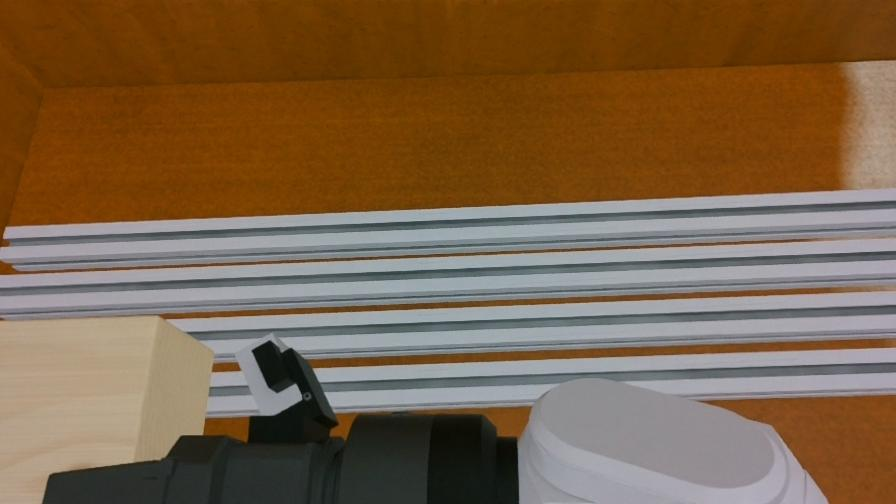

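Request:
{"op": "move", "data": {
  "target": {"side":"right","x":0.455,"y":0.18,"z":0.39,"quat_wxyz":[0.5584,0.4337,-0.4337,0.5584]},
  "min_time_s": 1.8
}}

Request:
{"op": "move", "data": {
  "joints": {"head_tilt_rad":0.45,"head_pan_rad":0.1},
  "cameras": ["head_camera","right_wrist_camera"]
}}

Scene clock: 96.03 s.
Joint torques (N m): left_arm=[21.39 -0.38 0.57 9.1 -0.16 1.25 0.04] | right_arm=[-10.97 10.52 0.47 -21.24 -0.48 -7.6 -0.38]
External joint torques (N m): left_arm=[-1.7 -0.76 0.52 -0.01 -0.14 -0.24 -0.01] | right_arm=[-0.41 9.06 5.52 -12.99 -0.34 -6.5 -0.43]
Wrist force (N): left_arm=[6.0 1.4 -5.4] | right_arm=[-20.0 -16.7 -6.7]
Wrist torque (N m): left_arm=[-0.27 0.50 0.03] | right_arm=[-0.23 1.87 0.10]
Wrist force, peak (N): left_arm=[6.8 1.3 -6.2] | right_arm=[-29.1 1.4 0.3]
move: done
base_odometry: x=+0.533 y=-0.383 heading=+0.024
lidar_m: 0.25 0.27 0.37 1.71 2.18 1.57 1.51 1.57 2.14 4.32 0.40 0.29
base_status: not commanded
joint_positions: torso_squat_rad=+1.000 torso_shift_rad=+0.500 torso_pitch_rad=+1.051 torso_yaw_rad=+0.000 left_shoulder_pitch_rad=+0.037 left_shoulder_roll_rad=+0.004 left_shoulder_yaw_rad=-0.043 left_elbow_rad=-0.196 left_forearm_roll_rad=-0.014 left_wrist_pitch_rad=+0.002 left_hand_roll_rad=+0.027 left_gripper_m=+0.099 right_shoulder_pitch_rad=-1.399 right_shoulder_roll_rad=-0.605 right_shoulder_yaw_rad=+1.236 right_elbow_rad=-1.495 right_forearm_roll_rad=+0.514 right_wrist_pitch_rad=-0.162 right_hand_roll_rad=-0.941 right_gripper_m=+0.074 head_pan_rad=+0.000 head_tilt_rad=+0.150
joint_status: all done
wheel_motors_off: 0
motor_effort: left_wheel=-5(5) right_wheel=+4(6)
chest: x=+0.2220 y=+0.0001 z=+0.7662 quat_wxyz=(+0.865, +0.000, +0.502, +0.000)
left_hand: x=-0.3362 y=+0.2200 z=+0.3680 quat_wxyz=(+0.902, -0.005, +0.431, -0.007)
right_hand: x=+0.4572 y=+0.1785 z=+0.3883 quat_wxyz=(+0.560, +0.431, -0.434, +0.559)
right_hand_status: reached (checked arc that bows 3 mm and turns the hand up to 14 deg, planned for 1.8 s): 3 mm and 0.4 deg off.
pictures: none

Scene clock: 96.87 s.
Joint torques (N m): left_arm=[20.9 -0.61 0.82 9.13 -0.06 1.38 0.04] | right_arm=[-10.45 10.8 0.59 -21.28 -0.33 -7.81 -0.31]
External joint torques (N m): left_arm=[-2.2 -0.99 0.77 0.02 -0.04 -0.1 0] | right_arm=[0.11 9.34 5.64 -13.03 -0.19 -6.71 -0.36]
Wrist force (N): left_arm=[5.4 1.5 -5.9] | right_arm=[-20.1 -16.5 -7.3]
Wrist torque (N m): left_arm=[-0.26 0.40 0.07] | right_arm=[-0.26 1.87 0.09]
Wrist force, peak (N): left_arm=[6.5 1.2 -6.2] | right_arm=[-20.7 -16.6 -6.9]
move: done
base_odometry: x=+0.533 y=-0.383 heading=+0.024
lidar_m: 0.25 0.26 0.37 1.73 2.17 1.57 1.50 1.58 2.15 4.31 0.40 0.29
base_status: not commanded
joint_positions: torso_squat_rad=+1.000 torso_shift_rad=+0.500 torso_pitch_rad=+1.051 torso_yaw_rad=+0.000 left_shoulder_pitch_rad=+0.037 left_shoulder_roll_rad=+0.004 left_shoulder_yaw_rad=-0.043 left_elbow_rad=-0.196 left_forearm_roll_rad=-0.014 left_wrist_pitch_rad=+0.002 left_hand_roll_rad=+0.027 left_gripper_m=+0.099 right_shoulder_pitch_rad=-1.399 right_shoulder_roll_rad=-0.605 right_shoulder_yaw_rad=+1.236 right_elbow_rad=-1.495 right_forearm_roll_rad=+0.514 right_wrist_pitch_rad=-0.162 right_hand_roll_rad=-0.941 right_gripper_m=+0.074 head_pan_rad=+0.100 head_tilt_rad=+0.450
joint_status: all done
wheel_motors_off: 0
motor_effort: left_wheel=-6(6) right_wheel=+2(5)
chest: x=+0.2220 y=+0.0001 z=+0.7662 quat_wxyz=(+0.865, +0.000, +0.502, +0.000)
left_hand: x=-0.3362 y=+0.2200 z=+0.3680 quat_wxyz=(+0.902, -0.005, +0.431, -0.007)
right_hand: x=+0.4572 y=+0.1785 z=+0.3883 quat_wxyz=(+0.560, +0.431, -0.434, +0.559)
head_camera: T_world_to_cam=[[0.02599, -0.99389, -0.10731, 0.07942], [-0.99195, -0.01234, -0.12601, 0.56158], [0.12392, 0.10973, -0.98621, 0.72957]] pos_world=[0.46459, 0.00581, 0.7988]
right_wrist_camera: T_world_to_cam=[[0.0301, -0.2269, -0.97345, 0.40346], [-0.86372, -0.49607, 0.08892, 0.476], [-0.50307, 0.83811, -0.21091, 0.23453]] pos_world=[0.51697, 0.13111, 0.39989]

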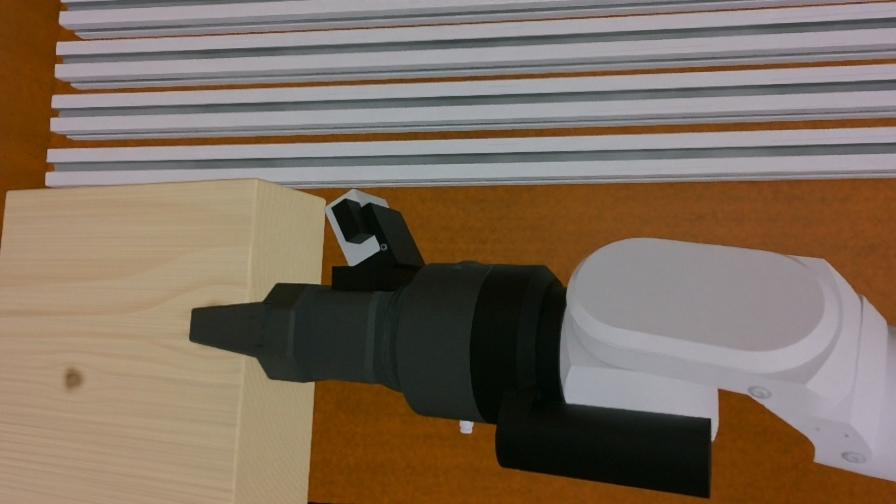

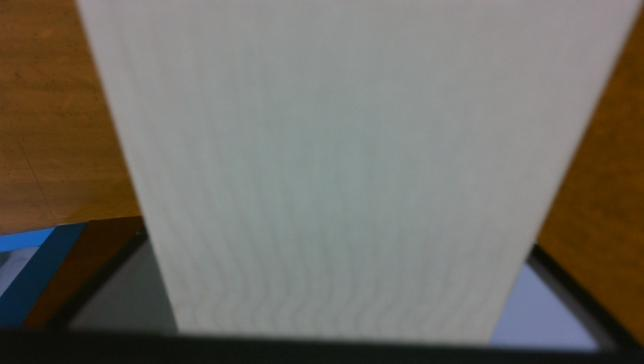

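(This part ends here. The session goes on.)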